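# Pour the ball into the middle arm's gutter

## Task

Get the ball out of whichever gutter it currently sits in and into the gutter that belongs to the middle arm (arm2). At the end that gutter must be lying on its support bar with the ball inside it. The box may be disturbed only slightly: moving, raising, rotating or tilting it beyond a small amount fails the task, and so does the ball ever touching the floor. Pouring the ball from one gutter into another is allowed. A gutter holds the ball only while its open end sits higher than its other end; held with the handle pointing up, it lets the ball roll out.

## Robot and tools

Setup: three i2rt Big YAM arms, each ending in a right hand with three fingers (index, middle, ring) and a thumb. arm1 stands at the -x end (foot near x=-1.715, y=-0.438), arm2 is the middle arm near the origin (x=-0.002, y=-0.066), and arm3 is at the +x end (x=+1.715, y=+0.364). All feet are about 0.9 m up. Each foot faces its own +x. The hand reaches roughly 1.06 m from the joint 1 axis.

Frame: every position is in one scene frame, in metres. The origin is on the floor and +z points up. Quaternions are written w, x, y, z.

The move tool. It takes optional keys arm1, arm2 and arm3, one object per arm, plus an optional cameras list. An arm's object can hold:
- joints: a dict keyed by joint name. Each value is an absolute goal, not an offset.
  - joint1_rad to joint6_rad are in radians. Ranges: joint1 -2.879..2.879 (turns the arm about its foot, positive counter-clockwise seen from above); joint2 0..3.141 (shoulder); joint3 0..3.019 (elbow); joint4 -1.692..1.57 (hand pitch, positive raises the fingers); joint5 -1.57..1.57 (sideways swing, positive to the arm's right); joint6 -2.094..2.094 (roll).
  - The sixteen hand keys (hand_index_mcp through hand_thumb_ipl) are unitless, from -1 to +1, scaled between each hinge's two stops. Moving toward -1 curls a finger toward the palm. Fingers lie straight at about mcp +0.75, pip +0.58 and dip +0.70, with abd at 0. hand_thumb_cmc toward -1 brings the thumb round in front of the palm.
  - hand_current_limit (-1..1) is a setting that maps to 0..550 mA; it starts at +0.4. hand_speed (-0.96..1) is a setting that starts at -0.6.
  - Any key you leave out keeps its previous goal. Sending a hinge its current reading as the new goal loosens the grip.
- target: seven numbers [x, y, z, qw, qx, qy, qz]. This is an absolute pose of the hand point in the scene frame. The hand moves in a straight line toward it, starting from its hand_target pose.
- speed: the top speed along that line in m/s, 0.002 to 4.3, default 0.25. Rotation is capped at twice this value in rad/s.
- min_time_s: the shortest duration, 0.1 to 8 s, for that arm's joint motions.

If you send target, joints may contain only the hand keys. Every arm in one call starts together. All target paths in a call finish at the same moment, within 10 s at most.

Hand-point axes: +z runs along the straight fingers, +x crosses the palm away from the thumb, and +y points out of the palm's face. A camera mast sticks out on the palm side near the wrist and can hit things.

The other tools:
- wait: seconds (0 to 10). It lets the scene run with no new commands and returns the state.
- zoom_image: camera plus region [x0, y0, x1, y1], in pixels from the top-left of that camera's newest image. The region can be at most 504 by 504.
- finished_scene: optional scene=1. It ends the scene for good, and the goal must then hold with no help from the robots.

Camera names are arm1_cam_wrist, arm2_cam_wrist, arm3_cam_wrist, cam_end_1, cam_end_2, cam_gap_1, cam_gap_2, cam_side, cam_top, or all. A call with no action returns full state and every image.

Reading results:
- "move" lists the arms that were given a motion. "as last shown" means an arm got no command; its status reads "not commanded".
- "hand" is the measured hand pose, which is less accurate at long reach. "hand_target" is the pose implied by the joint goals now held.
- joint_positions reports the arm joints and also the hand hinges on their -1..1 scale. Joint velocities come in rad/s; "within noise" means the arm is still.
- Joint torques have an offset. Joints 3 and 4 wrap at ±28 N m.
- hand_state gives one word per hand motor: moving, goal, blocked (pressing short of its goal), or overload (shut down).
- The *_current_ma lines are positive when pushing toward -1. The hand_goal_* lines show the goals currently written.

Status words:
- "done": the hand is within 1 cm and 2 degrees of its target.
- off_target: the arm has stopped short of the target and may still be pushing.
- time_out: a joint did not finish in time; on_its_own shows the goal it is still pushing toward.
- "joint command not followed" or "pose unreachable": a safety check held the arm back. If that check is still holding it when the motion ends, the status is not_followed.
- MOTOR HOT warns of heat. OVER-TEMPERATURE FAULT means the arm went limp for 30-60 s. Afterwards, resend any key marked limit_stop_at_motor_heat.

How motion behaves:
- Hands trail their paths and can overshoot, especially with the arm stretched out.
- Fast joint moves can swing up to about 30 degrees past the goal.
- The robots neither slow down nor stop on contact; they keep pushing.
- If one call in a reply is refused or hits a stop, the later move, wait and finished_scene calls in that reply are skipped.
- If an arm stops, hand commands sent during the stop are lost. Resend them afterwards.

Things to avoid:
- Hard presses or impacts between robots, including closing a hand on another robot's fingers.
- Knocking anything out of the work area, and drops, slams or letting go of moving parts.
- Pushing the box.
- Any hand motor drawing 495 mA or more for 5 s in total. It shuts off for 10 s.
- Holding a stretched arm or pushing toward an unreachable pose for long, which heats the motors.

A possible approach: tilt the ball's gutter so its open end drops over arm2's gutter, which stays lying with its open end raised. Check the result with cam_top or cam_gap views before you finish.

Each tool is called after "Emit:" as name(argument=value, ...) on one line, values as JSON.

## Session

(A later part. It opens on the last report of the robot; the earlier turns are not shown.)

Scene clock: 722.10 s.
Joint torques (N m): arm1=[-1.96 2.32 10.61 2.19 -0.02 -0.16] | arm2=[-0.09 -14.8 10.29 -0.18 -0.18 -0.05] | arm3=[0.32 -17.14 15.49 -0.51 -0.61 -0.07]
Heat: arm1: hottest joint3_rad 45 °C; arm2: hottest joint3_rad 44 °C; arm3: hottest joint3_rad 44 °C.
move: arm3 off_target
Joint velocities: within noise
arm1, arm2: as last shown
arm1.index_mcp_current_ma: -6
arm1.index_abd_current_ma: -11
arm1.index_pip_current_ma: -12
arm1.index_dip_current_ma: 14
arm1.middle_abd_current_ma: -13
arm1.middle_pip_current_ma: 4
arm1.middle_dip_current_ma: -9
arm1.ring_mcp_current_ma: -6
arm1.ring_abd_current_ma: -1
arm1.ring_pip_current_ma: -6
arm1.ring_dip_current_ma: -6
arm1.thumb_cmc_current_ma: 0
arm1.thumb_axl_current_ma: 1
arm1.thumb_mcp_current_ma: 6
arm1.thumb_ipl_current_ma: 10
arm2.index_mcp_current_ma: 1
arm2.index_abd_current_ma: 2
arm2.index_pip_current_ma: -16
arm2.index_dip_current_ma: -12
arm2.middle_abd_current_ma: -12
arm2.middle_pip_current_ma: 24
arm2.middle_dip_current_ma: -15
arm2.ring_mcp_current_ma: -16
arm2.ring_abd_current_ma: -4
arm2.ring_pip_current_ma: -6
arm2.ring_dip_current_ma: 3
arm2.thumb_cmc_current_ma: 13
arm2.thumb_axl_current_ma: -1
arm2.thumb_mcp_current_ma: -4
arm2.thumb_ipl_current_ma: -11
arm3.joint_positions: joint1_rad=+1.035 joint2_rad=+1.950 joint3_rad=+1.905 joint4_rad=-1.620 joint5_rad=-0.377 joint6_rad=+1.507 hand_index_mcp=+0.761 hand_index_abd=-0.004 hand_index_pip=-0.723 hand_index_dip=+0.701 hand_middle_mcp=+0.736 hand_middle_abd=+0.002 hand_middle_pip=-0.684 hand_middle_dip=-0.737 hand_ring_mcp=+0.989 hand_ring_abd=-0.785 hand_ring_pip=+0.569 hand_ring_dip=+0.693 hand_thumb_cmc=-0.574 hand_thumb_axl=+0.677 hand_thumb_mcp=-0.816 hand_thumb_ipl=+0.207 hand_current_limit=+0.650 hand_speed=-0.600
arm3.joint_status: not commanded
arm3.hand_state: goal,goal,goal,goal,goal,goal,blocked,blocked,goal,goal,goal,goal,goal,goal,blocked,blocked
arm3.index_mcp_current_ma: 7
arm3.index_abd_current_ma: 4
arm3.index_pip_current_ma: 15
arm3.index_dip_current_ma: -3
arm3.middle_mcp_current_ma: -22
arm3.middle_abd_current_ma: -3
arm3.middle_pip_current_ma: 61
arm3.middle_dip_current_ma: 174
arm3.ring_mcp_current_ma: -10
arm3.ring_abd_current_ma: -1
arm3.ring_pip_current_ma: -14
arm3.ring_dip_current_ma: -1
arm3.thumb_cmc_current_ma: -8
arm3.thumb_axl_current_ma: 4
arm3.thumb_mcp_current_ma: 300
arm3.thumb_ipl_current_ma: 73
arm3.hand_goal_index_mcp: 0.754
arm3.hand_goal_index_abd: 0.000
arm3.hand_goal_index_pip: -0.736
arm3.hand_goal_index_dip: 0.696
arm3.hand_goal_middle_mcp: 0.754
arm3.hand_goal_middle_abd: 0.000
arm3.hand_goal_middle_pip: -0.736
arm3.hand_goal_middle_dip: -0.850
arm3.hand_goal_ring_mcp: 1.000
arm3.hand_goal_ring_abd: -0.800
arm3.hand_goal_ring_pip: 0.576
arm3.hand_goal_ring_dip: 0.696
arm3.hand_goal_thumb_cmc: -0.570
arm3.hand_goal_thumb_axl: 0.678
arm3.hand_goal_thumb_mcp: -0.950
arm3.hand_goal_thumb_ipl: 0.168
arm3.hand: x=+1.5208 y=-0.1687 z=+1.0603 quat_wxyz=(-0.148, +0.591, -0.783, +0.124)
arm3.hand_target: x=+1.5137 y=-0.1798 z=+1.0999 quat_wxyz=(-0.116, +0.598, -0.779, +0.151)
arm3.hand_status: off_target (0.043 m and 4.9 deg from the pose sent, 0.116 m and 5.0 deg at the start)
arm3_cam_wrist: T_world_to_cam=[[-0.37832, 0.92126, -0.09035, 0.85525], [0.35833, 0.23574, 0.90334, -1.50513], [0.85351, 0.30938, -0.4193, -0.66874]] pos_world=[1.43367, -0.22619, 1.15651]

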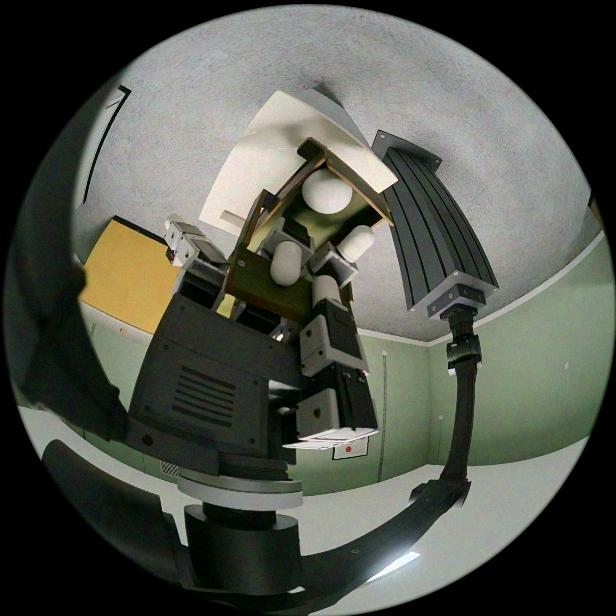

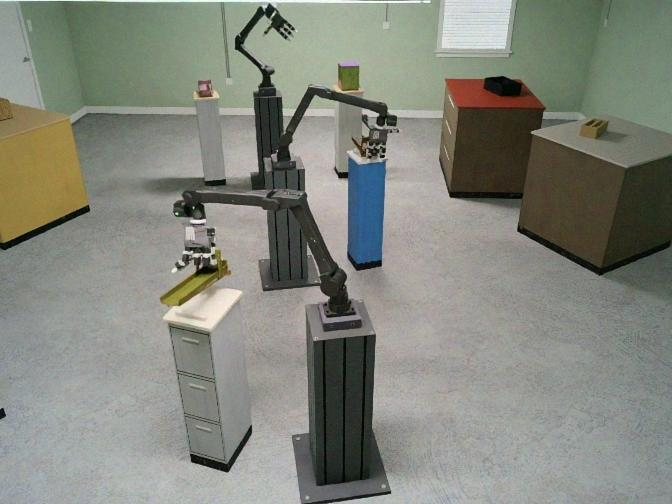

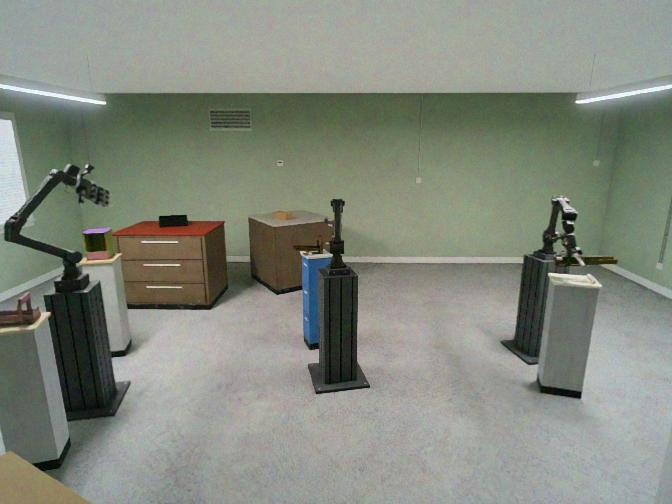

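Emit:
move(arm2={"target":[-0.112,0.545,1.17,-0.0803,-0.8348,0.5421,0.0522],"speed":0.2}, cameras=["arm2_cam_wrist"])

Scene clock: 768.07 s.
Joint torques (N m): arm1=[-2.2 2.9 10.63 2.1 -0.01 -0.17] | arm2=[-0.73 -15.03 10.25 0.06 -0.37 0.14] | arm3=[0.38 -16.32 15.46 -0.46 -0.58 -0.03]
Heat: arm1: hottest joint3_rad 46 °C; arm2: hottest joint3_rad 46 °C; arm3: hottest joint3_rad 51 °C.
move: arm2 off_target
Joint velocities: within noise
arm1.joint_positions: joint1_rad=+0.864 joint2_rad=+0.529 joint3_rad=+1.326 joint4_rad=-1.322 joint5_rad=+0.060 joint6_rad=+1.059 hand_index_mcp=+0.755 hand_index_abd=+0.000 hand_index_pip=+0.577 hand_index_dip=+0.696 hand_middle_mcp=+0.756 hand_middle_abd=+0.000 hand_middle_pip=+0.577 hand_middle_dip=+0.696 hand_ring_mcp=+0.756 hand_ring_abd=+0.000 hand_ring_pip=+0.577 hand_ring_dip=+0.696 hand_thumb_cmc=+0.716 hand_thumb_axl=+0.677 hand_thumb_mcp=+0.226 hand_thumb_ipl=+0.168 hand_current_limit=+0.400 hand_speed=-0.600
arm1.joint_status: not commanded
arm1.hand_state: goal,goal,goal,goal,goal,goal,goal,goal,goal,goal,goal,goal,goal,goal,goal,goal
arm1.index_mcp_current_ma: -1
arm1.index_abd_current_ma: -11
arm1.index_pip_current_ma: -3
arm1.index_dip_current_ma: 14
arm1.middle_mcp_current_ma: 23
arm1.middle_abd_current_ma: 15
arm1.middle_pip_current_ma: 2
arm1.middle_dip_current_ma: 8
arm1.ring_mcp_current_ma: -1
arm1.ring_abd_current_ma: -17
arm1.ring_pip_current_ma: 14
arm1.ring_dip_current_ma: 15
arm1.thumb_cmc_current_ma: -1
arm1.thumb_axl_current_ma: -10
arm1.thumb_mcp_current_ma: 2
arm1.thumb_ipl_current_ma: -1
arm1.hand_goal_index_mcp: 0.754
arm1.hand_goal_index_abd: 0.000
arm1.hand_goal_index_pip: 0.576
arm1.hand_goal_index_dip: 0.696
arm1.hand_goal_middle_mcp: 0.754
arm1.hand_goal_middle_abd: 0.000
arm1.hand_goal_middle_pip: 0.576
arm1.hand_goal_middle_dip: 0.696
arm1.hand_goal_ring_mcp: 0.754
arm1.hand_goal_ring_abd: 0.000
arm1.hand_goal_ring_pip: 0.576
arm1.hand_goal_ring_dip: 0.696
arm1.hand_goal_thumb_cmc: 0.714
arm1.hand_goal_thumb_axl: 0.678
arm1.hand_goal_thumb_mcp: 0.226
arm1.hand_goal_thumb_ipl: 0.168
arm1.hand: x=-1.5225 y=-0.2909 z=+1.4702 quat_wxyz=(-0.116, +0.620, +0.608, +0.482)
arm1.hand_target: x=-1.5239 y=-0.2937 z=+1.4811 quat_wxyz=(-0.119, +0.616, +0.603, +0.493)
arm1.hand_status: not commanded
arm2.joint_positions: joint1_rad=-0.238 joint2_rad=+1.998 joint3_rad=+2.108 joint4_rad=-1.702 joint5_rad=-0.199 joint6_rad=-1.994 hand_index_mcp=+0.885 hand_index_abd=-0.003 hand_index_pip=+0.569 hand_index_dip=+0.690 hand_middle_mcp=+0.768 hand_middle_abd=-0.001 hand_middle_pip=-0.511 hand_middle_dip=+0.696 hand_ring_mcp=+0.883 hand_ring_abd=-0.004 hand_ring_pip=+0.568 hand_ring_dip=+0.688 hand_thumb_cmc=+0.721 hand_thumb_axl=+0.677 hand_thumb_mcp=+0.221 hand_thumb_ipl=+0.168 hand_current_limit=+0.400 hand_speed=-0.600
arm2.joint_status: not commanded
arm2.hand_state: goal,goal,goal,goal,goal,goal,goal,goal,goal,goal,goal,goal,goal,goal,goal,goal
arm2.index_mcp_current_ma: 3
arm2.index_abd_current_ma: 1
arm2.index_pip_current_ma: -11
arm2.index_dip_current_ma: -13
arm2.middle_mcp_current_ma: 12
arm2.middle_abd_current_ma: 0
arm2.middle_pip_current_ma: 12
arm2.middle_dip_current_ma: -11
arm2.ring_mcp_current_ma: -15
arm2.ring_abd_current_ma: -3
arm2.ring_pip_current_ma: -17
arm2.ring_dip_current_ma: -11
arm2.thumb_cmc_current_ma: 0
arm2.thumb_axl_current_ma: -5
arm2.thumb_mcp_current_ma: -3
arm2.thumb_ipl_current_ma: -8
arm2.hand_goal_index_mcp: 0.890
arm2.hand_goal_index_abd: 0.000
arm2.hand_goal_index_pip: 0.576
arm2.hand_goal_index_dip: 0.696
arm2.hand_goal_middle_mcp: 0.754
arm2.hand_goal_middle_abd: 0.000
arm2.hand_goal_middle_pip: -0.518
arm2.hand_goal_middle_dip: 0.696
arm2.hand_goal_ring_mcp: 0.890
arm2.hand_goal_ring_abd: 0.000
arm2.hand_goal_ring_pip: 0.576
arm2.hand_goal_ring_dip: 0.696
arm2.hand_goal_thumb_cmc: 0.714
arm2.hand_goal_thumb_axl: 0.678
arm2.hand_goal_thumb_mcp: 0.226
arm2.hand_goal_thumb_ipl: 0.168
arm2.hand: x=-0.1182 y=+0.5362 z=+1.1506 quat_wxyz=(-0.062, -0.833, +0.545, +0.074)
arm2.hand_target: x=-0.1121 y=+0.5437 z=+1.1693 quat_wxyz=(-0.045, -0.829, +0.551, +0.086)
arm2.hand_status: off_target (0.022 m and 3.3 deg from the pose sent, 0.164 m and 2.4 deg at the start; a joint's target at an end of its range on 26 of 43 steps)
arm3: as last shown
arm3.index_mcp_current_ma: 16
arm3.index_abd_current_ma: 1
arm3.index_pip_current_ma: 25
arm3.index_dip_current_ma: -1
arm3.middle_abd_current_ma: -7
arm3.middle_pip_current_ma: 50
arm3.middle_dip_current_ma: 175
arm3.ring_mcp_current_ma: -14
arm3.ring_abd_current_ma: 2
arm3.ring_pip_current_ma: -17
arm3.ring_dip_current_ma: 0
arm3.thumb_cmc_current_ma: 6
arm3.thumb_axl_current_ma: 2
arm3.thumb_mcp_current_ma: 295
arm3.thumb_ipl_current_ma: 68
arm2_cam_wrist: T_world_to_cam=[[-0.87116, 0.45065, 0.19494, -0.54377], [0.45935, 0.60775, 0.6478, -1.0646], [0.17345, 0.65388, -0.73645, 0.64402]] pos_world=[-0.0964, 0.47094, 1.26994]

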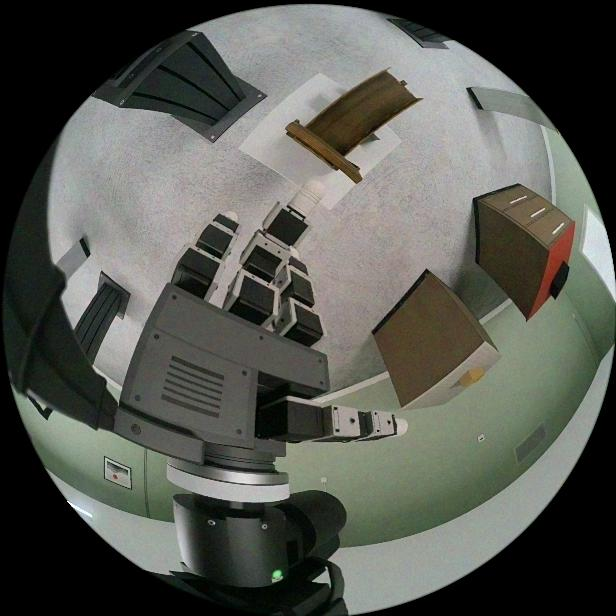

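Emit:
move(arm2={"joints":{"joint1_rad":-0.05,"joint2_rad":1.6,"joint3_rad":1.85,"joint4_rad":-1.5,"joint5_rad":-0.3,"joint6_rad":1.36,"hand_index_mcp":0.754,"hand_index_pip":-0.736,"hand_middle_pip":-0.736,"hand_ring_mcp":1.0,"hand_ring_abd":-0.8},"min_time_s":2.5}, cameras=["arm2_cam_wrist","cam_end_2"])

Scene clock: 774.83 s.
Joint torques (N m): arm1=[-1.85 2.55 10.52 2.41 0.02 -0.18] | arm2=[0.97 -11.52 7.53 1.47 -0.26 0.12] | arm3=[-0.21 -16.44 15.49 -0.58 -0.59 -0.02]
Heat: arm1: hottest joint3_rad 46 °C; arm2: hottest joint3_rad 46 °C; arm3: hottest joint3_rad 51 °C.
move: arm2 off_target
Joint velocities: within noise
arm1, arm3: as last shown
arm1.index_mcp_current_ma: -2
arm1.index_abd_current_ma: 3
arm1.index_pip_current_ma: 5
arm1.index_dip_current_ma: 6
arm1.middle_mcp_current_ma: 9
arm1.middle_abd_current_ma: 14
arm1.middle_pip_current_ma: -2
arm1.middle_dip_current_ma: -1
arm1.ring_mcp_current_ma: 5
arm1.ring_abd_current_ma: 4
arm1.ring_pip_current_ma: -15
arm1.ring_dip_current_ma: 18
arm1.thumb_cmc_current_ma: -4
arm1.thumb_axl_current_ma: 8
arm1.thumb_mcp_current_ma: 4
arm1.thumb_ipl_current_ma: 16
arm2.joint_positions: joint1_rad=-0.059 joint2_rad=+1.614 joint3_rad=+1.849 joint4_rad=-1.512 joint5_rad=-0.298 joint6_rad=+1.352 hand_index_mcp=+0.754 hand_index_abd=+0.001 hand_index_pip=-0.726 hand_index_dip=+0.696 hand_middle_mcp=+0.759 hand_middle_abd=+0.000 hand_middle_pip=-0.725 hand_middle_dip=+0.696 hand_ring_mcp=+0.988 hand_ring_abd=-0.777 hand_ring_pip=+0.568 hand_ring_dip=+0.688 hand_thumb_cmc=+0.714 hand_thumb_axl=+0.677 hand_thumb_mcp=+0.221 hand_thumb_ipl=+0.168 hand_current_limit=+0.400 hand_speed=-0.600
arm2.joint_status: hand_ring_abd off_target (ended at -0.777, target -0.800); the others done
arm2.hand_state: goal,goal,goal,goal,goal,goal,goal,goal,goal,blocked,goal,goal,goal,goal,goal,goal
arm2.index_mcp_current_ma: 11
arm2.index_abd_current_ma: -7
arm2.index_pip_current_ma: 15
arm2.index_dip_current_ma: 2
arm2.middle_mcp_current_ma: 7
arm2.middle_abd_current_ma: -1
arm2.middle_pip_current_ma: 20
arm2.middle_dip_current_ma: -9
arm2.ring_mcp_current_ma: -19
arm2.ring_abd_current_ma: 16
arm2.ring_pip_current_ma: 4
arm2.ring_dip_current_ma: -11
arm2.thumb_cmc_current_ma: -11
arm2.thumb_axl_current_ma: -2
arm2.thumb_mcp_current_ma: -3
arm2.thumb_ipl_current_ma: -5
arm2.hand_goal_index_mcp: 0.754
arm2.hand_goal_index_abd: 0.000
arm2.hand_goal_index_pip: -0.736
arm2.hand_goal_index_dip: 0.696
arm2.hand_goal_middle_mcp: 0.754
arm2.hand_goal_middle_abd: 0.000
arm2.hand_goal_middle_pip: -0.736
arm2.hand_goal_middle_dip: 0.696
arm2.hand_goal_ring_mcp: 1.000
arm2.hand_goal_ring_abd: -0.800
arm2.hand_goal_ring_pip: 0.576
arm2.hand_goal_ring_dip: 0.696
arm2.hand_goal_thumb_cmc: 0.714
arm2.hand_goal_thumb_axl: 0.678
arm2.hand_goal_thumb_mcp: 0.226
arm2.hand_goal_thumb_ipl: 0.168
arm2.hand: x=-0.0651 y=+0.4829 z=+1.2290 quat_wxyz=(-0.203, +0.527, +0.826, +0.005)
arm2.hand_target: x=-0.0703 y=+0.4819 z=+1.2370 quat_wxyz=(-0.212, +0.524, +0.825, +0.012)
arm2.hand_status: not commanded
arm3.index_mcp_current_ma: 8
arm3.index_abd_current_ma: 4
arm3.index_pip_current_ma: 19
arm3.index_dip_current_ma: 7
arm3.middle_mcp_current_ma: -28
arm3.middle_abd_current_ma: -6
arm3.middle_pip_current_ma: 64
arm3.middle_dip_current_ma: 176
arm3.ring_mcp_current_ma: -17
arm3.ring_abd_current_ma: -4
arm3.ring_pip_current_ma: -13
arm3.ring_dip_current_ma: -11
arm3.thumb_cmc_current_ma: 2
arm3.thumb_axl_current_ma: 11
arm3.thumb_mcp_current_ma: 298
arm3.thumb_ipl_current_ma: 67
arm2_cam_wrist: T_world_to_cam=[[0.84751, -0.3908, -0.35917, 0.71034], [-0.07565, -0.7587, 0.64703, -0.4814], [-0.52537, -0.52119, -0.67257, 1.17086]] pos_world=[-0.0233, 0.52261, 1.3541]

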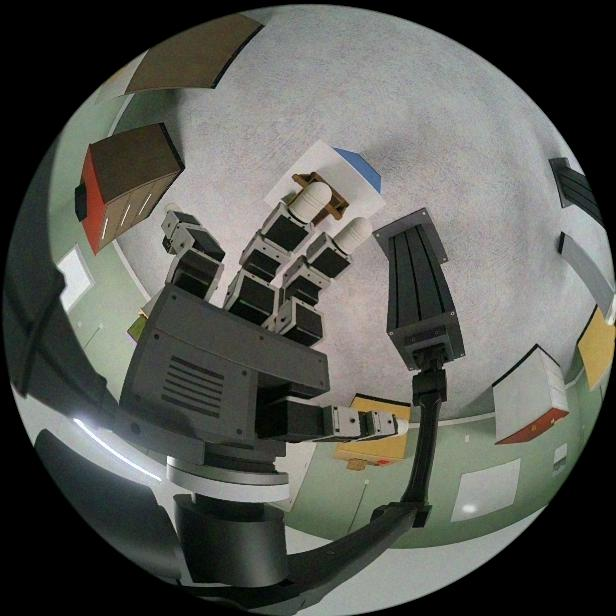

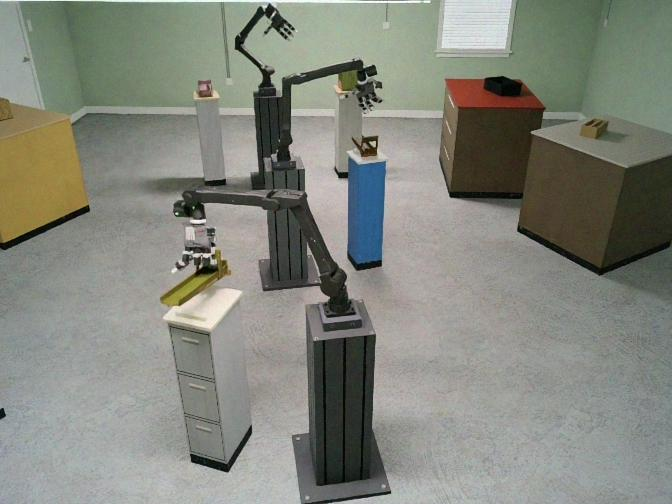

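Emit:
move(arm2={"target":[-0.1985,0.4803,1.10,-0.0875,0.5523,0.8188,-0.1297],"speed":0.25}, cameras=["arm2_cam_wrist"])

Emit:
zoom_image(camera="arm2_cam_wrist", region=[220, 120, 440, 320])

Scene clock: 779.57 s.
Joint torques (N m): arm1=[-2.2 2.26 10.47 2.22 -0.05 -0.16] | arm2=[0.32 -15.21 10.59 -0.1 -0.28 0.17] | arm3=[-0.15 -16.21 15.34 -0.53 -0.58 0.01]
Heat: arm1: hottest joint3_rad 46 °C; arm2: hottest joint3_rad 46 °C; arm3: hottest joint3_rad 52 °C.
move: arm2 off_target
Joint velocities: within noise
arm1, arm3: as last shown
arm1.index_mcp_current_ma: -1
arm1.index_abd_current_ma: 16
arm1.index_pip_current_ma: -3
arm1.index_dip_current_ma: 16
arm1.middle_mcp_current_ma: -14
arm1.middle_abd_current_ma: -1
arm1.middle_pip_current_ma: -4
arm1.middle_dip_current_ma: 2
arm1.ring_mcp_current_ma: -7
arm1.ring_abd_current_ma: -19
arm1.ring_pip_current_ma: 6
arm1.ring_dip_current_ma: 15
arm1.thumb_cmc_current_ma: -8
arm1.thumb_axl_current_ma: -1
arm1.thumb_mcp_current_ma: 6
arm1.thumb_ipl_current_ma: -1
arm2.joint_positions: joint1_rad=+0.158 joint2_rad=+1.945 joint3_rad=+1.919 joint4_rad=-1.597 joint5_rad=-0.320 joint6_rad=+1.567 hand_index_mcp=+0.747 hand_index_abd=-0.001 hand_index_pip=-0.726 hand_index_dip=+0.696 hand_middle_mcp=+0.755 hand_middle_abd=+0.000 hand_middle_pip=-0.725 hand_middle_dip=+0.696 hand_ring_mcp=+0.988 hand_ring_abd=-0.777 hand_ring_pip=+0.568 hand_ring_dip=+0.688 hand_thumb_cmc=+0.714 hand_thumb_axl=+0.677 hand_thumb_mcp=+0.221 hand_thumb_ipl=+0.168 hand_current_limit=+0.400 hand_speed=-0.600
arm2.joint_status: not commanded
arm2.hand_state: goal,goal,goal,goal,goal,goal,goal,goal,goal,blocked,goal,goal,goal,goal,goal,goal
arm2.index_mcp_current_ma: -8
arm2.index_abd_current_ma: 11
arm2.index_pip_current_ma: 28
arm2.index_dip_current_ma: -1
arm2.middle_mcp_current_ma: -4
arm2.middle_abd_current_ma: -2
arm2.middle_pip_current_ma: 24
arm2.middle_dip_current_ma: -3
arm2.ring_mcp_current_ma: -24
arm2.ring_abd_current_ma: 19
arm2.ring_pip_current_ma: -19
arm2.ring_dip_current_ma: -5
arm2.thumb_cmc_current_ma: -8
arm2.thumb_axl_current_ma: -6
arm2.thumb_mcp_current_ma: -3
arm2.thumb_ipl_current_ma: -5
arm2.hand_goal_index_mcp: 0.754
arm2.hand_goal_index_abd: 0.000
arm2.hand_goal_index_pip: -0.736
arm2.hand_goal_index_dip: 0.696
arm2.hand_goal_middle_mcp: 0.754
arm2.hand_goal_middle_abd: 0.000
arm2.hand_goal_middle_pip: -0.736
arm2.hand_goal_middle_dip: 0.696
arm2.hand_goal_ring_mcp: 1.000
arm2.hand_goal_ring_abd: -0.800
arm2.hand_goal_ring_pip: 0.576
arm2.hand_goal_ring_dip: 0.696
arm2.hand_goal_thumb_cmc: 0.714
arm2.hand_goal_thumb_axl: 0.678
arm2.hand_goal_thumb_mcp: 0.226
arm2.hand_goal_thumb_ipl: 0.168
arm2.hand: x=-0.1939 y=+0.4708 z=+1.0724 quat_wxyz=(-0.064, +0.553, +0.818, -0.145)
arm2.hand_target: x=-0.1981 y=+0.4792 z=+1.0998 quat_wxyz=(-0.088, +0.552, +0.819, -0.130)
arm2.hand_status: off_target (0.030 m and 3.3 deg from the pose sent, 0.186 m and 20.5 deg at the start)
arm3.index_mcp_current_ma: 15
arm3.index_abd_current_ma: 7
arm3.index_pip_current_ma: 13
arm3.index_dip_current_ma: 5
arm3.middle_mcp_current_ma: -24
arm3.middle_abd_current_ma: -8
arm3.middle_pip_current_ma: 55
arm3.middle_dip_current_ma: 175
arm3.ring_mcp_current_ma: -20
arm3.ring_abd_current_ma: -1
arm3.ring_pip_current_ma: -10
arm3.ring_dip_current_ma: -14
arm3.thumb_cmc_current_ma: 6
arm3.thumb_axl_current_ma: 12
arm3.thumb_mcp_current_ma: 293
arm3.thumb_ipl_current_ma: 70
arm2_cam_wrist: T_world_to_cam=[[0.8682, -0.48175, -0.11897, 0.54776], [-0.1239, -0.44262, 0.88811, -0.81567], [-0.4805, -0.75631, -0.44397, 0.86584]] pos_world=[-0.16059, 0.55769, 1.17399]

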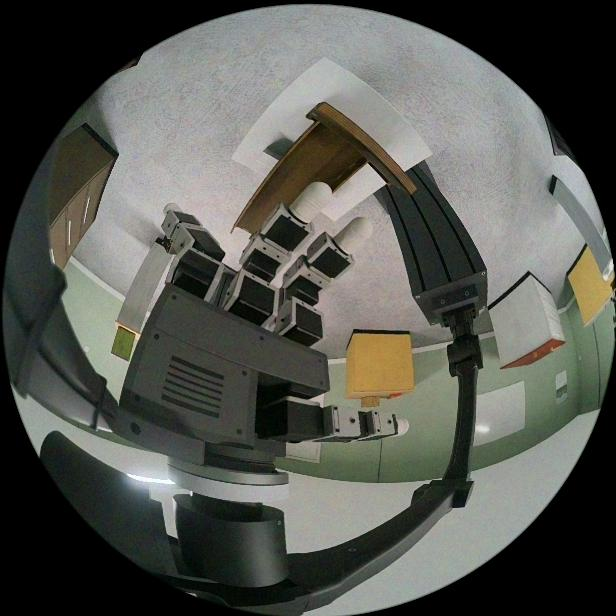

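Scaled by 2.291 from the camera's image (finer frame: 880x880).

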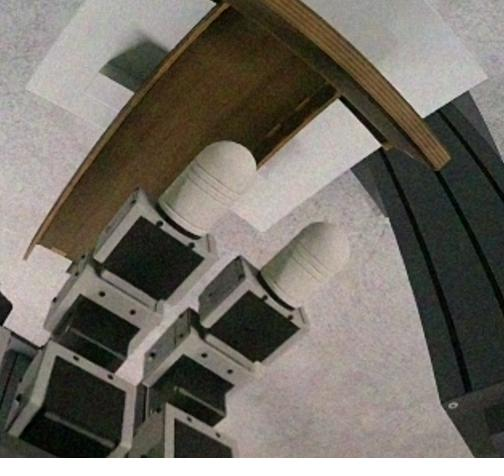

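Emit:
move(arm2={"target":[-0.2035,0.4885,0.990,-0.0875,0.5523,0.8188,-0.1297],"speed":0.15}, cameras=["arm2_cam_wrist"])

Scene clock: 790.60 s.
Joint torques (N m): arm1=[-2.61 2.37 10.59 2.33 -0.03 -0.17] | arm2=[0.56 -14.92 7.19 0.57 -0.26 0.15] | arm3=[-0.56 -16.32 15.58 -0.64 -0.5 -0.02]
Heat: arm1: hottest joint3_rad 46 °C; arm2: hottest joint3_rad 47 °C; arm3: hottest joint3_rad 52 °C.
move: arm2 done
Joint velocities: within noise
arm1, arm3: as last shown
arm1.index_mcp_current_ma: -9
arm1.index_abd_current_ma: -8
arm1.index_pip_current_ma: -25
arm1.index_dip_current_ma: 5
arm1.middle_mcp_current_ma: 10
arm1.middle_abd_current_ma: 6
arm1.middle_pip_current_ma: 17
arm1.middle_dip_current_ma: 4
arm1.ring_mcp_current_ma: 10
arm1.ring_abd_current_ma: -8
arm1.ring_pip_current_ma: -17
arm1.ring_dip_current_ma: -12
arm1.thumb_cmc_current_ma: -13
arm1.thumb_axl_current_ma: 3
arm1.thumb_mcp_current_ma: 14
arm1.thumb_ipl_current_ma: 8
arm2.joint_positions: joint1_rad=+0.158 joint2_rad=+1.997 joint3_rad=+1.768 joint4_rad=-1.356 joint5_rad=-0.320 joint6_rad=+1.571 hand_index_mcp=+0.747 hand_index_abd=-0.001 hand_index_pip=-0.726 hand_index_dip=+0.696 hand_middle_mcp=+0.755 hand_middle_abd=+0.000 hand_middle_pip=-0.725 hand_middle_dip=+0.696 hand_ring_mcp=+0.988 hand_ring_abd=-0.777 hand_ring_pip=+0.568 hand_ring_dip=+0.688 hand_thumb_cmc=+0.714 hand_thumb_axl=+0.677 hand_thumb_mcp=+0.221 hand_thumb_ipl=+0.168 hand_current_limit=+0.400 hand_speed=-0.600
arm2.joint_status: not commanded
arm2.hand_state: goal,goal,goal,goal,goal,goal,goal,goal,goal,blocked,goal,goal,goal,goal,goal,goal
arm2.index_mcp_current_ma: -3
arm2.index_abd_current_ma: -4
arm2.index_pip_current_ma: 22
arm2.index_dip_current_ma: -4
arm2.middle_mcp_current_ma: -1
arm2.middle_abd_current_ma: -3
arm2.middle_pip_current_ma: 19
arm2.middle_dip_current_ma: -9
arm2.ring_mcp_current_ma: -28
arm2.ring_abd_current_ma: 18
arm2.ring_pip_current_ma: 5
arm2.ring_dip_current_ma: -5
arm2.thumb_cmc_current_ma: -11
arm2.thumb_axl_current_ma: -10
arm2.thumb_mcp_current_ma: -8
arm2.thumb_ipl_current_ma: -6
arm2.hand_goal_index_mcp: 0.754
arm2.hand_goal_index_abd: 0.000
arm2.hand_goal_index_pip: -0.736
arm2.hand_goal_index_dip: 0.696
arm2.hand_goal_middle_mcp: 0.754
arm2.hand_goal_middle_abd: 0.000
arm2.hand_goal_middle_pip: -0.736
arm2.hand_goal_middle_dip: 0.696
arm2.hand_goal_ring_mcp: 1.000
arm2.hand_goal_ring_abd: -0.800
arm2.hand_goal_ring_pip: 0.576
arm2.hand_goal_ring_dip: 0.696
arm2.hand_goal_thumb_cmc: 0.714
arm2.hand_goal_thumb_axl: 0.678
arm2.hand_goal_thumb_mcp: 0.226
arm2.hand_goal_thumb_ipl: 0.168
arm2.hand: x=-0.1997 y=+0.4862 z=+0.9835 quat_wxyz=(-0.079, +0.552, +0.819, -0.135)
arm2.hand_target: x=-0.2036 y=+0.4884 z=+0.9900 quat_wxyz=(-0.087, +0.552, +0.819, -0.130)
arm2.hand_status: done (0.008 m and 1.1 deg from the pose sent, 0.085 m and 3.2 deg at the start)
arm3.index_mcp_current_ma: 3
arm3.index_abd_current_ma: 4
arm3.index_pip_current_ma: 18
arm3.index_dip_current_ma: -7
arm3.middle_mcp_current_ma: -20
arm3.middle_abd_current_ma: -6
arm3.middle_pip_current_ma: 62
arm3.ring_mcp_current_ma: -16
arm3.ring_abd_current_ma: 0
arm3.ring_pip_current_ma: -18
arm3.ring_dip_current_ma: -3
arm3.thumb_cmc_current_ma: 3
arm3.thumb_axl_current_ma: 3
arm3.thumb_mcp_current_ma: 305
arm3.thumb_ipl_current_ma: 69
arm2_cam_wrist: T_world_to_cam=[[0.86452, -0.48041, -0.14767, 0.57644], [-0.1133, -0.47253, 0.874, -0.70014], [-0.48966, -0.73886, -0.46294, 0.84361]] pos_world=[-0.16459, 0.5694, 1.08759]

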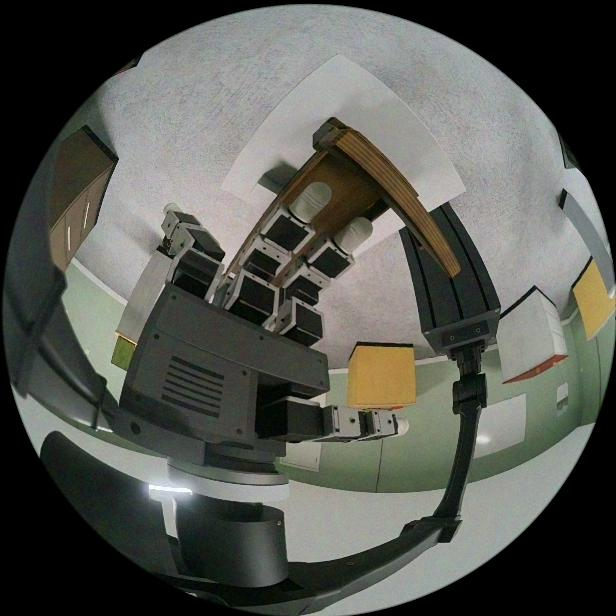

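Emit:
zoom_image(camera="arm2_cam_wrist", region=[260, 100, 480, 300])

Scaled by 2.291 from the camera's image (finer frame: 880x880).

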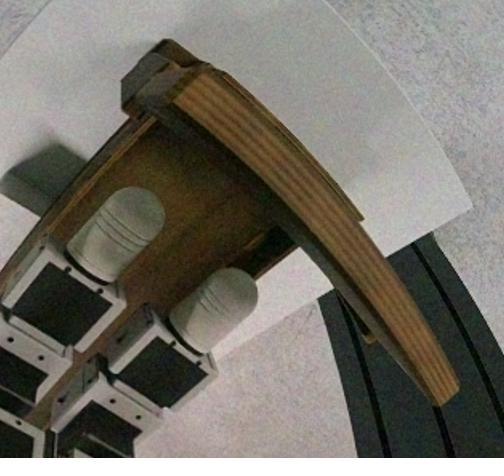

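Emit:
move(arm2={"target":[-0.2025,0.4815,0.969,-0.0875,0.5523,0.8188,-0.1297],"speed":0.1}, cameras=["arm2_cam_wrist"])

Emit:
zoom_image(camera="arm2_cam_wrist", region=[260, 100, 480, 300])

Scene clock: 807.03 s.
Joint torques (N m): arm1=[-1.38 2.26 10.48 2.22 -0.02 -0.18] | arm2=[0.85 -15.38 6.8 0.54 -0.27 0.13] | arm3=[-0.26 -16.26 15.49 -0.51 -0.56 -0.03]
Heat: arm1: hottest joint3_rad 46 °C; arm2: hottest joint3_rad 48 °C; arm3: hottest joint3_rad 53 °C.
move: arm2 done
Joint velocities: within noise
arm1, arm3: as last shown
arm1.index_mcp_current_ma: -20
arm1.index_abd_current_ma: -17
arm1.index_pip_current_ma: -13
arm1.index_dip_current_ma: 0
arm1.middle_mcp_current_ma: -11
arm1.middle_abd_current_ma: 12
arm1.middle_pip_current_ma: -12
arm1.middle_dip_current_ma: -6
arm1.ring_mcp_current_ma: 6
arm1.ring_abd_current_ma: -4
arm1.ring_pip_current_ma: -14
arm1.ring_dip_current_ma: 3
arm1.thumb_cmc_current_ma: 2
arm1.thumb_axl_current_ma: 0
arm1.thumb_mcp_current_ma: 3
arm1.thumb_ipl_current_ma: 6
arm2.joint_positions: joint1_rad=+0.158 joint2_rad=+1.997 joint3_rad=+1.709 joint4_rad=-1.296 joint5_rad=-0.320 joint6_rad=+1.574 hand_index_mcp=+0.747 hand_index_abd=-0.001 hand_index_pip=-0.726 hand_index_dip=+0.696 hand_middle_mcp=+0.755 hand_middle_abd=+0.000 hand_middle_pip=-0.725 hand_middle_dip=+0.696 hand_ring_mcp=+0.988 hand_ring_abd=-0.777 hand_ring_pip=+0.568 hand_ring_dip=+0.688 hand_thumb_cmc=+0.714 hand_thumb_axl=+0.677 hand_thumb_mcp=+0.221 hand_thumb_ipl=+0.168 hand_current_limit=+0.400 hand_speed=-0.600
arm2.joint_status: not commanded
arm2.hand_state: goal,goal,goal,goal,goal,goal,goal,goal,goal,blocked,goal,goal,goal,goal,goal,goal
arm2.index_mcp_current_ma: 11
arm2.index_abd_current_ma: -4
arm2.index_pip_current_ma: 31
arm2.index_dip_current_ma: 2
arm2.middle_mcp_current_ma: -5
arm2.middle_abd_current_ma: -3
arm2.middle_pip_current_ma: 28
arm2.middle_dip_current_ma: -16
arm2.ring_mcp_current_ma: -28
arm2.ring_abd_current_ma: 24
arm2.ring_pip_current_ma: 2
arm2.ring_dip_current_ma: -7
arm2.thumb_cmc_current_ma: -4
arm2.thumb_axl_current_ma: -8
arm2.thumb_mcp_current_ma: 0
arm2.thumb_ipl_current_ma: -3
arm2.hand_goal_index_mcp: 0.754
arm2.hand_goal_index_abd: 0.000
arm2.hand_goal_index_pip: -0.736
arm2.hand_goal_index_dip: 0.696
arm2.hand_goal_middle_mcp: 0.754
arm2.hand_goal_middle_abd: 0.000
arm2.hand_goal_middle_pip: -0.736
arm2.hand_goal_middle_dip: 0.696
arm2.hand_goal_ring_mcp: 1.000
arm2.hand_goal_ring_abd: -0.800
arm2.hand_goal_ring_pip: 0.576
arm2.hand_goal_ring_dip: 0.696
arm2.hand_goal_thumb_cmc: 0.714
arm2.hand_goal_thumb_axl: 0.678
arm2.hand_goal_thumb_mcp: 0.226
arm2.hand_goal_thumb_ipl: 0.168
arm2.hand: x=-0.1972 y=+0.4803 z=+0.9615 quat_wxyz=(-0.079, +0.553, +0.818, -0.135)
arm2.hand_target: x=-0.2025 y=+0.4813 z=+0.9689 quat_wxyz=(-0.087, +0.552, +0.819, -0.130)
arm2.hand_status: done (0.009 m and 1.2 deg from the pose sent, 0.016 m and 1.1 deg at the start)
arm3.index_mcp_current_ma: 12
arm3.index_abd_current_ma: 8
arm3.index_pip_current_ma: 16
arm3.index_dip_current_ma: -4
arm3.middle_mcp_current_ma: -26
arm3.middle_abd_current_ma: -12
arm3.middle_pip_current_ma: 63
arm3.ring_mcp_current_ma: -18
arm3.ring_abd_current_ma: -1
arm3.ring_pip_current_ma: -12
arm3.ring_dip_current_ma: 6
arm3.thumb_cmc_current_ma: 8
arm3.thumb_axl_current_ma: 13
arm3.thumb_mcp_current_ma: 301
arm3.thumb_ipl_current_ma: 65
arm2_cam_wrist: T_world_to_cam=[[0.86306, -0.48337, -0.14654, 0.56836], [-0.11536, -0.47109, 0.87451, -0.68496], [-0.49174, -0.73785, -0.46234, 0.82882]] pos_world=[-0.16199, 0.5636, 1.06549]

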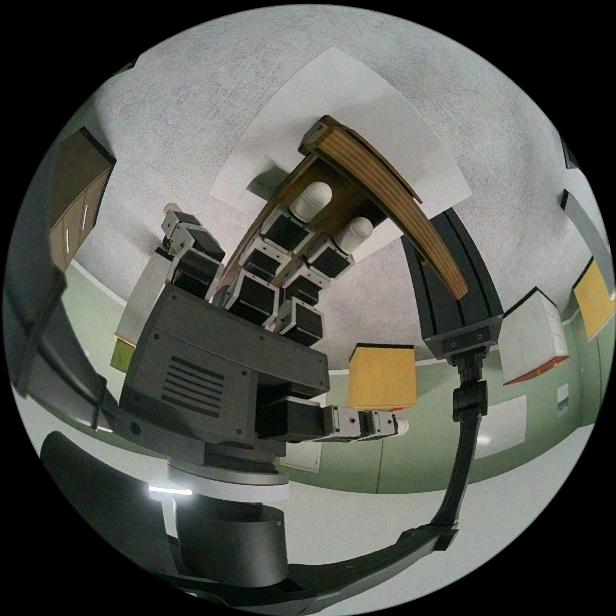

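Scaled by 2.291 from the camera's image (finer frame: 880x880).

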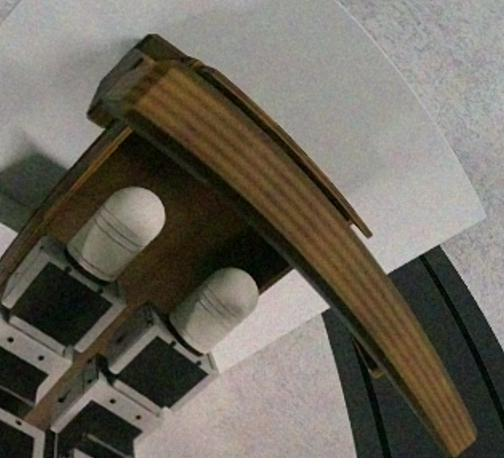

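Emit:
move(arm2={"target":[-0.1121,0.518,0.970,-0.0875,0.5523,0.8188,-0.1297],"speed":0.06}, cameras=["arm2_cam_wrist"])

Emit:
zoom_image(camera="arm2_cam_wrist", region=[200, 120, 420, 320])

Scene clock: 819.10 s.
Joint torques (N m): arm1=[-1.96 2.96 10.61 2.26 -0.03 -0.15] | arm2=[-0.62 -13.45 9.7 -0.12 -0.08 -0.05] | arm3=[-0.03 -16.85 15.49 -0.38 -0.59 -0.08]
Heat: arm1: hottest joint3_rad 46 °C; arm2: hottest joint3_rad 47 °C; arm3: hottest joint3_rad 54 °C.
move: arm2 off_target
Joint velocities: within noise
arm1, arm3: as last shown
arm1.index_mcp_current_ma: -2
arm1.index_abd_current_ma: 2
arm1.index_pip_current_ma: -5
arm1.index_dip_current_ma: 19
arm1.middle_mcp_current_ma: -5
arm1.middle_abd_current_ma: 13
arm1.middle_pip_current_ma: -15
arm1.middle_dip_current_ma: -3
arm1.ring_mcp_current_ma: 14
arm1.ring_abd_current_ma: -6
arm1.ring_pip_current_ma: -12
arm1.ring_dip_current_ma: -2
arm1.thumb_cmc_current_ma: -20
arm1.thumb_axl_current_ma: 3
arm1.thumb_mcp_current_ma: 17
arm2.joint_positions: joint1_rad=+0.014 joint2_rad=+2.004 joint3_rad=+1.709 joint4_rad=-1.350 joint5_rad=-0.320 joint6_rad=+1.425 hand_index_mcp=+0.747 hand_index_abd=-0.006 hand_index_pip=-0.738 hand_index_dip=+0.690 hand_middle_mcp=+0.755 hand_middle_abd=-0.001 hand_middle_pip=-0.726 hand_middle_dip=+0.696 hand_ring_mcp=+0.988 hand_ring_abd=-0.777 hand_ring_pip=+0.568 hand_ring_dip=+0.688 hand_thumb_cmc=+0.714 hand_thumb_axl=+0.677 hand_thumb_mcp=+0.221 hand_thumb_ipl=+0.168 hand_current_limit=+0.400 hand_speed=-0.600
arm2.joint_status: not commanded
arm2.hand_state: goal,goal,goal,goal,goal,goal,goal,goal,goal,blocked,goal,goal,goal,goal,goal,goal
arm2.index_mcp_current_ma: -7
arm2.index_abd_current_ma: -4
arm2.index_pip_current_ma: -6
arm2.index_dip_current_ma: -13
arm2.middle_mcp_current_ma: 1
arm2.middle_abd_current_ma: 4
arm2.middle_pip_current_ma: 23
arm2.middle_dip_current_ma: 0
arm2.ring_mcp_current_ma: -25
arm2.ring_abd_current_ma: 24
arm2.ring_pip_current_ma: -6
arm2.ring_dip_current_ma: -7
arm2.thumb_cmc_current_ma: -5
arm2.thumb_axl_current_ma: -3
arm2.thumb_mcp_current_ma: -9
arm2.thumb_ipl_current_ma: -9
arm2.hand_goal_index_mcp: 0.754
arm2.hand_goal_index_abd: 0.000
arm2.hand_goal_index_pip: -0.736
arm2.hand_goal_index_dip: 0.696
arm2.hand_goal_middle_mcp: 0.754
arm2.hand_goal_middle_abd: 0.000
arm2.hand_goal_middle_pip: -0.736
arm2.hand_goal_middle_dip: 0.696
arm2.hand_goal_ring_mcp: 1.000
arm2.hand_goal_ring_abd: -0.800
arm2.hand_goal_ring_pip: 0.576
arm2.hand_goal_ring_dip: 0.696
arm2.hand_goal_thumb_cmc: 0.714
arm2.hand_goal_thumb_axl: 0.678
arm2.hand_goal_thumb_mcp: 0.226
arm2.hand_goal_thumb_ipl: 0.168
arm2.hand: x=-0.1140 y=+0.5015 z=+0.9586 quat_wxyz=(-0.076, +0.555, +0.817, -0.141)
arm2.hand_target: x=-0.1119 y=+0.5173 z=+0.9702 quat_wxyz=(-0.088, +0.552, +0.819, -0.129)
arm2.hand_status: off_target (0.020 m and 1.9 deg from the pose sent, 0.093 m and 1.2 deg at the start)
arm3.index_mcp_current_ma: 13
arm3.index_abd_current_ma: 0
arm3.index_dip_current_ma: 4
arm3.middle_mcp_current_ma: -28
arm3.middle_abd_current_ma: -2
arm3.middle_pip_current_ma: 68
arm3.middle_dip_current_ma: 174
arm3.ring_mcp_current_ma: -14
arm3.ring_abd_current_ma: -6
arm3.ring_pip_current_ma: -10
arm3.ring_dip_current_ma: 0
arm3.thumb_cmc_current_ma: 4
arm3.thumb_axl_current_ma: 7
arm3.thumb_mcp_current_ma: 305
arm3.thumb_ipl_current_ma: 69
arm2_cam_wrist: T_world_to_cam=[[0.86167, -0.48736, -0.14148, 0.50329], [-0.11436, -0.45811, 0.88151, -0.67594], [-0.49442, -0.74338, -0.45047, 0.87513]] pos_world=[-0.07829, 0.58619, 1.06128]

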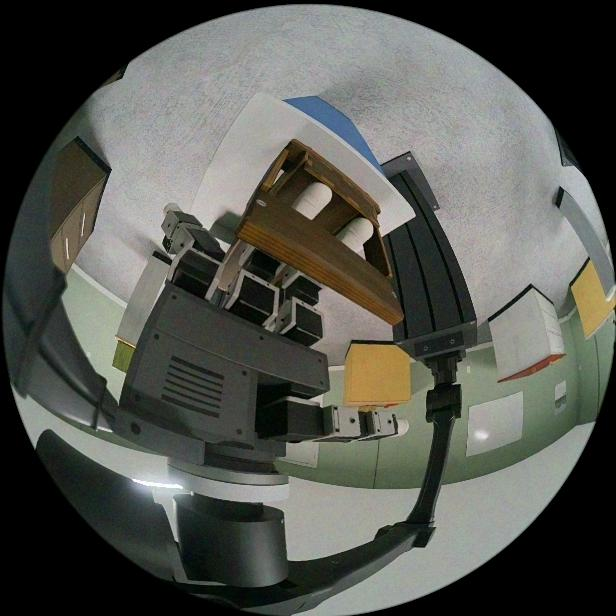

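Scaled by 2.291 from the camera's image (finer frame: 880x880).

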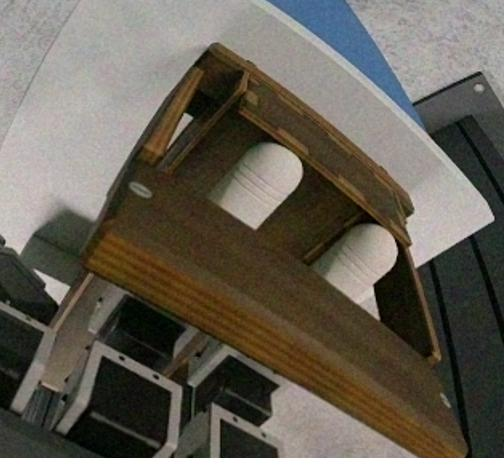

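Emit:
move(arm2={"target":[-0.114,0.533,0.972,-0.0875,0.5523,0.8188,-0.1297],"speed":0.06}, cameras=["arm2_cam_wrist"])

Emit:
zoom_image(camera="arm2_cam_wrist", region=[200, 120, 420, 320])

Scene clock: 825.70 s.
Joint torques (N m): arm1=[-2.02 2.84 10.51 2.13 -0.03 -0.13] | arm2=[-1.03 -14.39 10.3 -0.13 -0.09 -0.05] | arm3=[-0.15 -16.03 15.34 -0.62 -0.54 -0.02]
Heat: arm1: hottest joint3_rad 46 °C; arm2: hottest joint3_rad 47 °C; arm3: hottest joint3_rad 54 °C.
move: arm2 off_target
Joint velocities: within noise
arm1, arm3: as last shown
arm1.index_mcp_current_ma: -17
arm1.index_abd_current_ma: -10
arm1.index_pip_current_ma: -15
arm1.index_dip_current_ma: 6
arm1.middle_abd_current_ma: 2
arm1.middle_pip_current_ma: -16
arm1.middle_dip_current_ma: -5
arm1.ring_mcp_current_ma: 7
arm1.ring_abd_current_ma: -3
arm1.ring_pip_current_ma: -22
arm1.ring_dip_current_ma: 3
arm1.thumb_cmc_current_ma: -3
arm1.thumb_axl_current_ma: -25
arm1.thumb_mcp_current_ma: 3
arm1.thumb_ipl_current_ma: 24
arm2.joint_positions: joint1_rad=+0.014 joint2_rad=+2.046 joint3_rad=+1.770 joint4_rad=-1.381 joint5_rad=-0.320 joint6_rad=+1.421 hand_index_mcp=+0.755 hand_index_abd=+0.001 hand_index_pip=-0.730 hand_index_dip=+0.696 hand_middle_mcp=+0.760 hand_middle_abd=+0.000 hand_middle_pip=-0.726 hand_middle_dip=+0.696 hand_ring_mcp=+0.988 hand_ring_abd=-0.777 hand_ring_pip=+0.568 hand_ring_dip=+0.688 hand_thumb_cmc=+0.714 hand_thumb_axl=+0.677 hand_thumb_mcp=+0.221 hand_thumb_ipl=+0.168 hand_current_limit=+0.400 hand_speed=-0.600
arm2.joint_status: not commanded
arm2.hand_state: goal,goal,goal,goal,goal,goal,goal,goal,goal,blocked,goal,goal,goal,goal,goal,goal
arm2.index_mcp_current_ma: 5
arm2.index_abd_current_ma: 7
arm2.index_pip_current_ma: 21
arm2.index_dip_current_ma: -3
arm2.middle_mcp_current_ma: 3
arm2.middle_abd_current_ma: 0
arm2.middle_pip_current_ma: 21
arm2.middle_dip_current_ma: -9
arm2.ring_mcp_current_ma: -29
arm2.ring_abd_current_ma: 20
arm2.ring_pip_current_ma: -8
arm2.ring_dip_current_ma: 5
arm2.thumb_cmc_current_ma: 1
arm2.thumb_axl_current_ma: -9
arm2.thumb_mcp_current_ma: 0
arm2.thumb_ipl_current_ma: 3
arm2.hand_goal_index_mcp: 0.754
arm2.hand_goal_index_abd: 0.000
arm2.hand_goal_index_pip: -0.736
arm2.hand_goal_index_dip: 0.696
arm2.hand_goal_middle_mcp: 0.754
arm2.hand_goal_middle_abd: 0.000
arm2.hand_goal_middle_pip: -0.736
arm2.hand_goal_middle_dip: 0.696
arm2.hand_goal_ring_mcp: 1.000
arm2.hand_goal_ring_abd: -0.800
arm2.hand_goal_ring_pip: 0.576
arm2.hand_goal_ring_dip: 0.696
arm2.hand_goal_thumb_cmc: 0.714
arm2.hand_goal_thumb_axl: 0.678
arm2.hand_goal_thumb_mcp: 0.226
arm2.hand_goal_thumb_ipl: 0.168
arm2.hand: x=-0.1169 y=+0.5135 z=+0.9565 quat_wxyz=(-0.072, +0.554, +0.817, -0.145)
arm2.hand_target: x=-0.1138 y=+0.5321 z=+0.9724 quat_wxyz=(-0.088, +0.552, +0.819, -0.129)
arm2.hand_status: off_target (0.025 m and 2.5 deg from the pose sent, 0.034 m and 1.9 deg at the start)
arm3.index_mcp_current_ma: 11
arm3.index_abd_current_ma: 7
arm3.index_pip_current_ma: 20
arm3.index_dip_current_ma: -3
arm3.middle_mcp_current_ma: -22
arm3.middle_abd_current_ma: -5
arm3.middle_pip_current_ma: 69
arm3.middle_dip_current_ma: 173
arm3.ring_mcp_current_ma: -12
arm3.ring_abd_current_ma: 1
arm3.ring_pip_current_ma: -13
arm3.ring_dip_current_ma: -7
arm3.thumb_cmc_current_ma: 3
arm3.thumb_axl_current_ma: 3
arm3.thumb_mcp_current_ma: 295
arm3.thumb_ipl_current_ma: 67
arm2_cam_wrist: T_world_to_cam=[[0.86333, -0.48639, -0.1345, 0.50436], [-0.11513, -0.44933, 0.88591, -0.67775], [-0.49133, -0.74935, -0.44392, 0.87877]] pos_world=[-0.08169, 0.59929, 1.05837]

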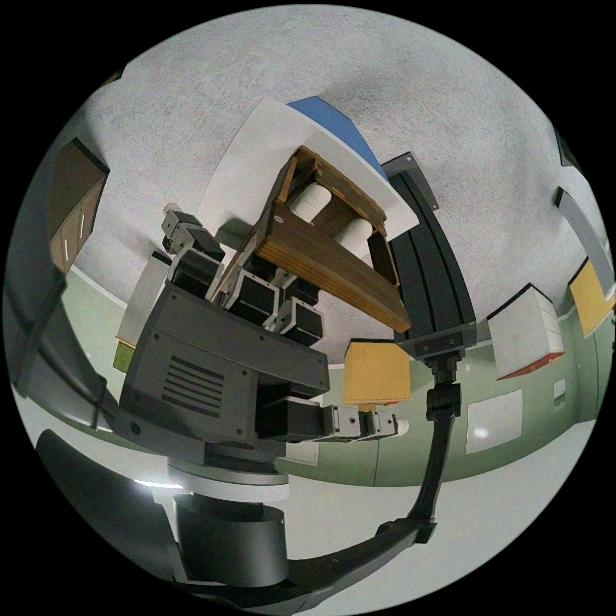

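Scaled by 2.291 from the camera's image (finer frame: 880x880).

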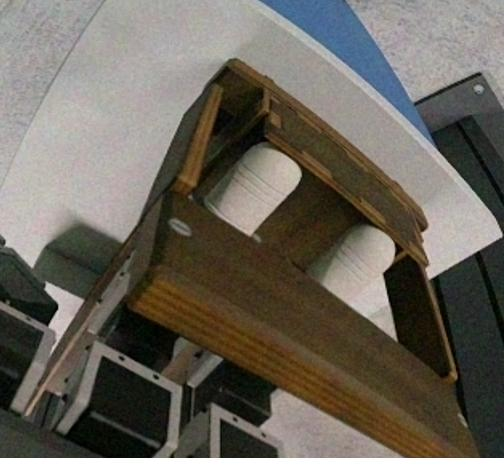

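Emit:
move(arm2={"target":[-0.096,0.5365,0.975,-0.0875,0.5523,0.8188,-0.1297],"speed":0.06}, cameras=["arm2_cam_wrist"])

Emit:
zoom_image(camera="arm2_cam_wrist", region=[200, 120, 420, 320])

Scene clock: 829.60 s.
Joint torques (N m): arm1=[-1.44 2.2 10.56 2.32 0 -0.16] | arm2=[-0.5 -14.45 10.28 -0.13 -0.04 0] | arm3=[0.15 -16.62 15.28 -0.72 -0.59 -0.05]
Heat: arm1: hottest joint3_rad 46 °C; arm2: hottest joint3_rad 47 °C; arm3: hottest joint3_rad 54 °C.
move: arm2 off_target
Joint velocities: within noise
arm1: as last shown
arm1.index_mcp_current_ma: 6
arm1.index_abd_current_ma: 11
arm1.index_pip_current_ma: 1
arm1.index_dip_current_ma: 22
arm1.middle_mcp_current_ma: -11
arm1.middle_abd_current_ma: 31
arm1.middle_pip_current_ma: 1
arm1.middle_dip_current_ma: 1
arm1.ring_mcp_current_ma: 3
arm1.ring_abd_current_ma: -17
arm1.ring_pip_current_ma: 10
arm1.ring_dip_current_ma: 5
arm1.thumb_cmc_current_ma: 6
arm1.thumb_axl_current_ma: 14
arm1.thumb_mcp_current_ma: 8
arm1.thumb_ipl_current_ma: 14
arm2.joint_positions: joint1_rad=-0.019 joint2_rad=+2.046 joint3_rad=+1.776 joint4_rad=-1.397 joint5_rad=-0.319 joint6_rad=+1.390 hand_index_mcp=+0.757 hand_index_abd=-0.001 hand_index_pip=-0.730 hand_index_dip=+0.696 hand_middle_mcp=+0.760 hand_middle_abd=+0.000 hand_middle_pip=-0.725 hand_middle_dip=+0.696 hand_ring_mcp=+0.988 hand_ring_abd=-0.777 hand_ring_pip=+0.568 hand_ring_dip=+0.688 hand_thumb_cmc=+0.714 hand_thumb_axl=+0.677 hand_thumb_mcp=+0.221 hand_thumb_ipl=+0.168 hand_current_limit=+0.400 hand_speed=-0.600
arm2.joint_status: not commanded
arm2.hand_state: goal,goal,goal,goal,goal,goal,goal,goal,goal,blocked,goal,goal,goal,goal,goal,goal
arm2.index_mcp_current_ma: 9
arm2.index_abd_current_ma: 1
arm2.index_pip_current_ma: 11
arm2.index_dip_current_ma: -5
arm2.middle_mcp_current_ma: -5
arm2.middle_abd_current_ma: -1
arm2.middle_pip_current_ma: 18
arm2.middle_dip_current_ma: -8
arm2.ring_mcp_current_ma: -28
arm2.ring_abd_current_ma: 22
arm2.ring_pip_current_ma: -8
arm2.ring_dip_current_ma: -12
arm2.thumb_cmc_current_ma: -2
arm2.thumb_axl_current_ma: -11
arm2.thumb_mcp_current_ma: -8
arm2.thumb_ipl_current_ma: 1
arm2.hand_goal_index_mcp: 0.754
arm2.hand_goal_index_abd: 0.000
arm2.hand_goal_index_pip: -0.736
arm2.hand_goal_index_dip: 0.696
arm2.hand_goal_middle_mcp: 0.754
arm2.hand_goal_middle_abd: 0.000
arm2.hand_goal_middle_pip: -0.736
arm2.hand_goal_middle_dip: 0.696
arm2.hand_goal_ring_mcp: 1.000
arm2.hand_goal_ring_abd: -0.800
arm2.hand_goal_ring_pip: 0.576
arm2.hand_goal_ring_dip: 0.696
arm2.hand_goal_thumb_cmc: 0.714
arm2.hand_goal_thumb_axl: 0.678
arm2.hand_goal_thumb_mcp: 0.226
arm2.hand_goal_thumb_ipl: 0.168
arm2.hand: x=-0.0976 y=+0.5178 z=+0.9589 quat_wxyz=(-0.073, +0.555, +0.816, -0.146)
arm2.hand_target: x=-0.0958 y=+0.5355 z=+0.9754 quat_wxyz=(-0.088, +0.552, +0.819, -0.129)
arm2.hand_status: off_target (0.025 m and 2.5 deg from the pose sent, 0.036 m and 2.5 deg at the start)
arm3.joint_positions: joint1_rad=+1.035 joint2_rad=+1.950 joint3_rad=+1.905 joint4_rad=-1.620 joint5_rad=-0.377 joint6_rad=+1.507 hand_index_mcp=+0.761 hand_index_abd=-0.004 hand_index_pip=-0.723 hand_index_dip=+0.701 hand_middle_mcp=+0.736 hand_middle_abd=+0.002 hand_middle_pip=-0.684 hand_middle_dip=-0.737 hand_ring_mcp=+0.989 hand_ring_abd=-0.785 hand_ring_pip=+0.569 hand_ring_dip=+0.693 hand_thumb_cmc=-0.574 hand_thumb_axl=+0.677 hand_thumb_mcp=-0.816 hand_thumb_ipl=+0.207 hand_current_limit=+0.650 hand_speed=-0.600
arm3.joint_status: not commanded
arm3.hand_state: goal,goal,goal,goal,goal,goal,blocked,blocked,goal,goal,goal,goal,goal,goal,blocked,blocked
arm3.index_mcp_current_ma: 6
arm3.index_abd_current_ma: 7
arm3.index_pip_current_ma: 22
arm3.index_dip_current_ma: -2
arm3.middle_mcp_current_ma: -25
arm3.middle_abd_current_ma: -1
arm3.middle_pip_current_ma: 59
arm3.middle_dip_current_ma: 177
arm3.ring_mcp_current_ma: -16
arm3.ring_abd_current_ma: 3
arm3.ring_pip_current_ma: -13
arm3.ring_dip_current_ma: -13
arm3.thumb_cmc_current_ma: 4
arm3.thumb_axl_current_ma: 3
arm3.thumb_mcp_current_ma: 298
arm3.thumb_ipl_current_ma: 63
arm3.hand_goal_index_mcp: 0.754
arm3.hand_goal_index_abd: 0.000
arm3.hand_goal_index_pip: -0.736
arm3.hand_goal_index_dip: 0.696
arm3.hand_goal_middle_mcp: 0.754
arm3.hand_goal_middle_abd: 0.000
arm3.hand_goal_middle_pip: -0.736
arm3.hand_goal_middle_dip: -0.850
arm3.hand_goal_ring_mcp: 1.000
arm3.hand_goal_ring_abd: -0.800
arm3.hand_goal_ring_pip: 0.576
arm3.hand_goal_ring_dip: 0.696
arm3.hand_goal_thumb_cmc: -0.570
arm3.hand_goal_thumb_axl: 0.678
arm3.hand_goal_thumb_mcp: -0.950
arm3.hand_goal_thumb_ipl: 0.168
arm3.hand: x=+1.5208 y=-0.1687 z=+1.0603 quat_wxyz=(-0.148, +0.591, -0.783, +0.124)
arm3.hand_target: x=+1.5137 y=-0.1798 z=+1.0999 quat_wxyz=(-0.116, +0.598, -0.779, +0.151)
arm3.hand_status: not commanded
arm2_cam_wrist: T_world_to_cam=[[0.86152, -0.48919, -0.13591, 0.49278], [-0.11488, -0.44856, 0.88634, -0.67654], [-0.49456, -0.74799, -0.44264, 0.89024]] pos_world=[-0.06199, 0.60348, 1.06067]

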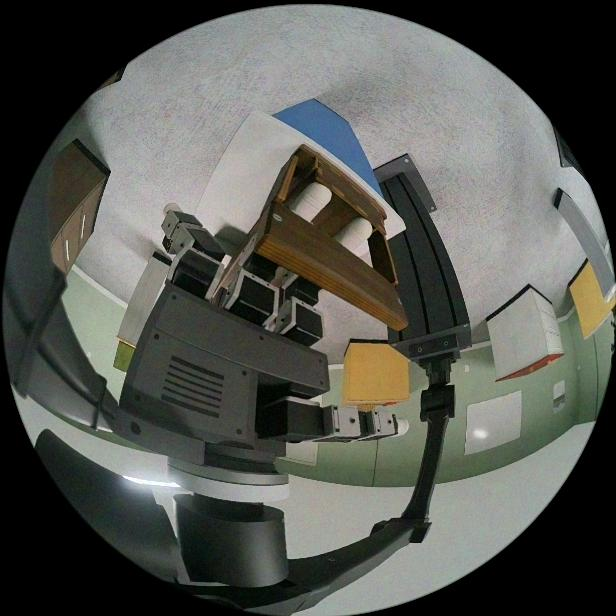

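Scaled by 2.291 from the camera's image (finer frame: 880x880).

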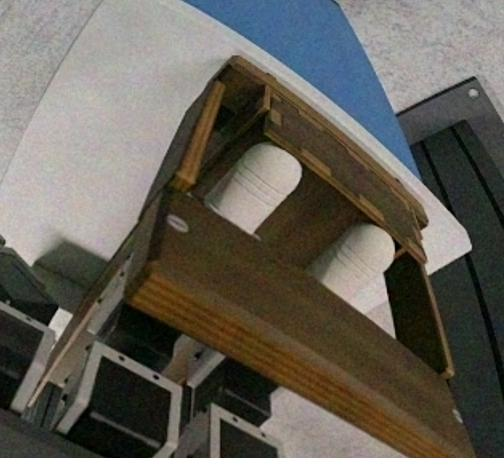

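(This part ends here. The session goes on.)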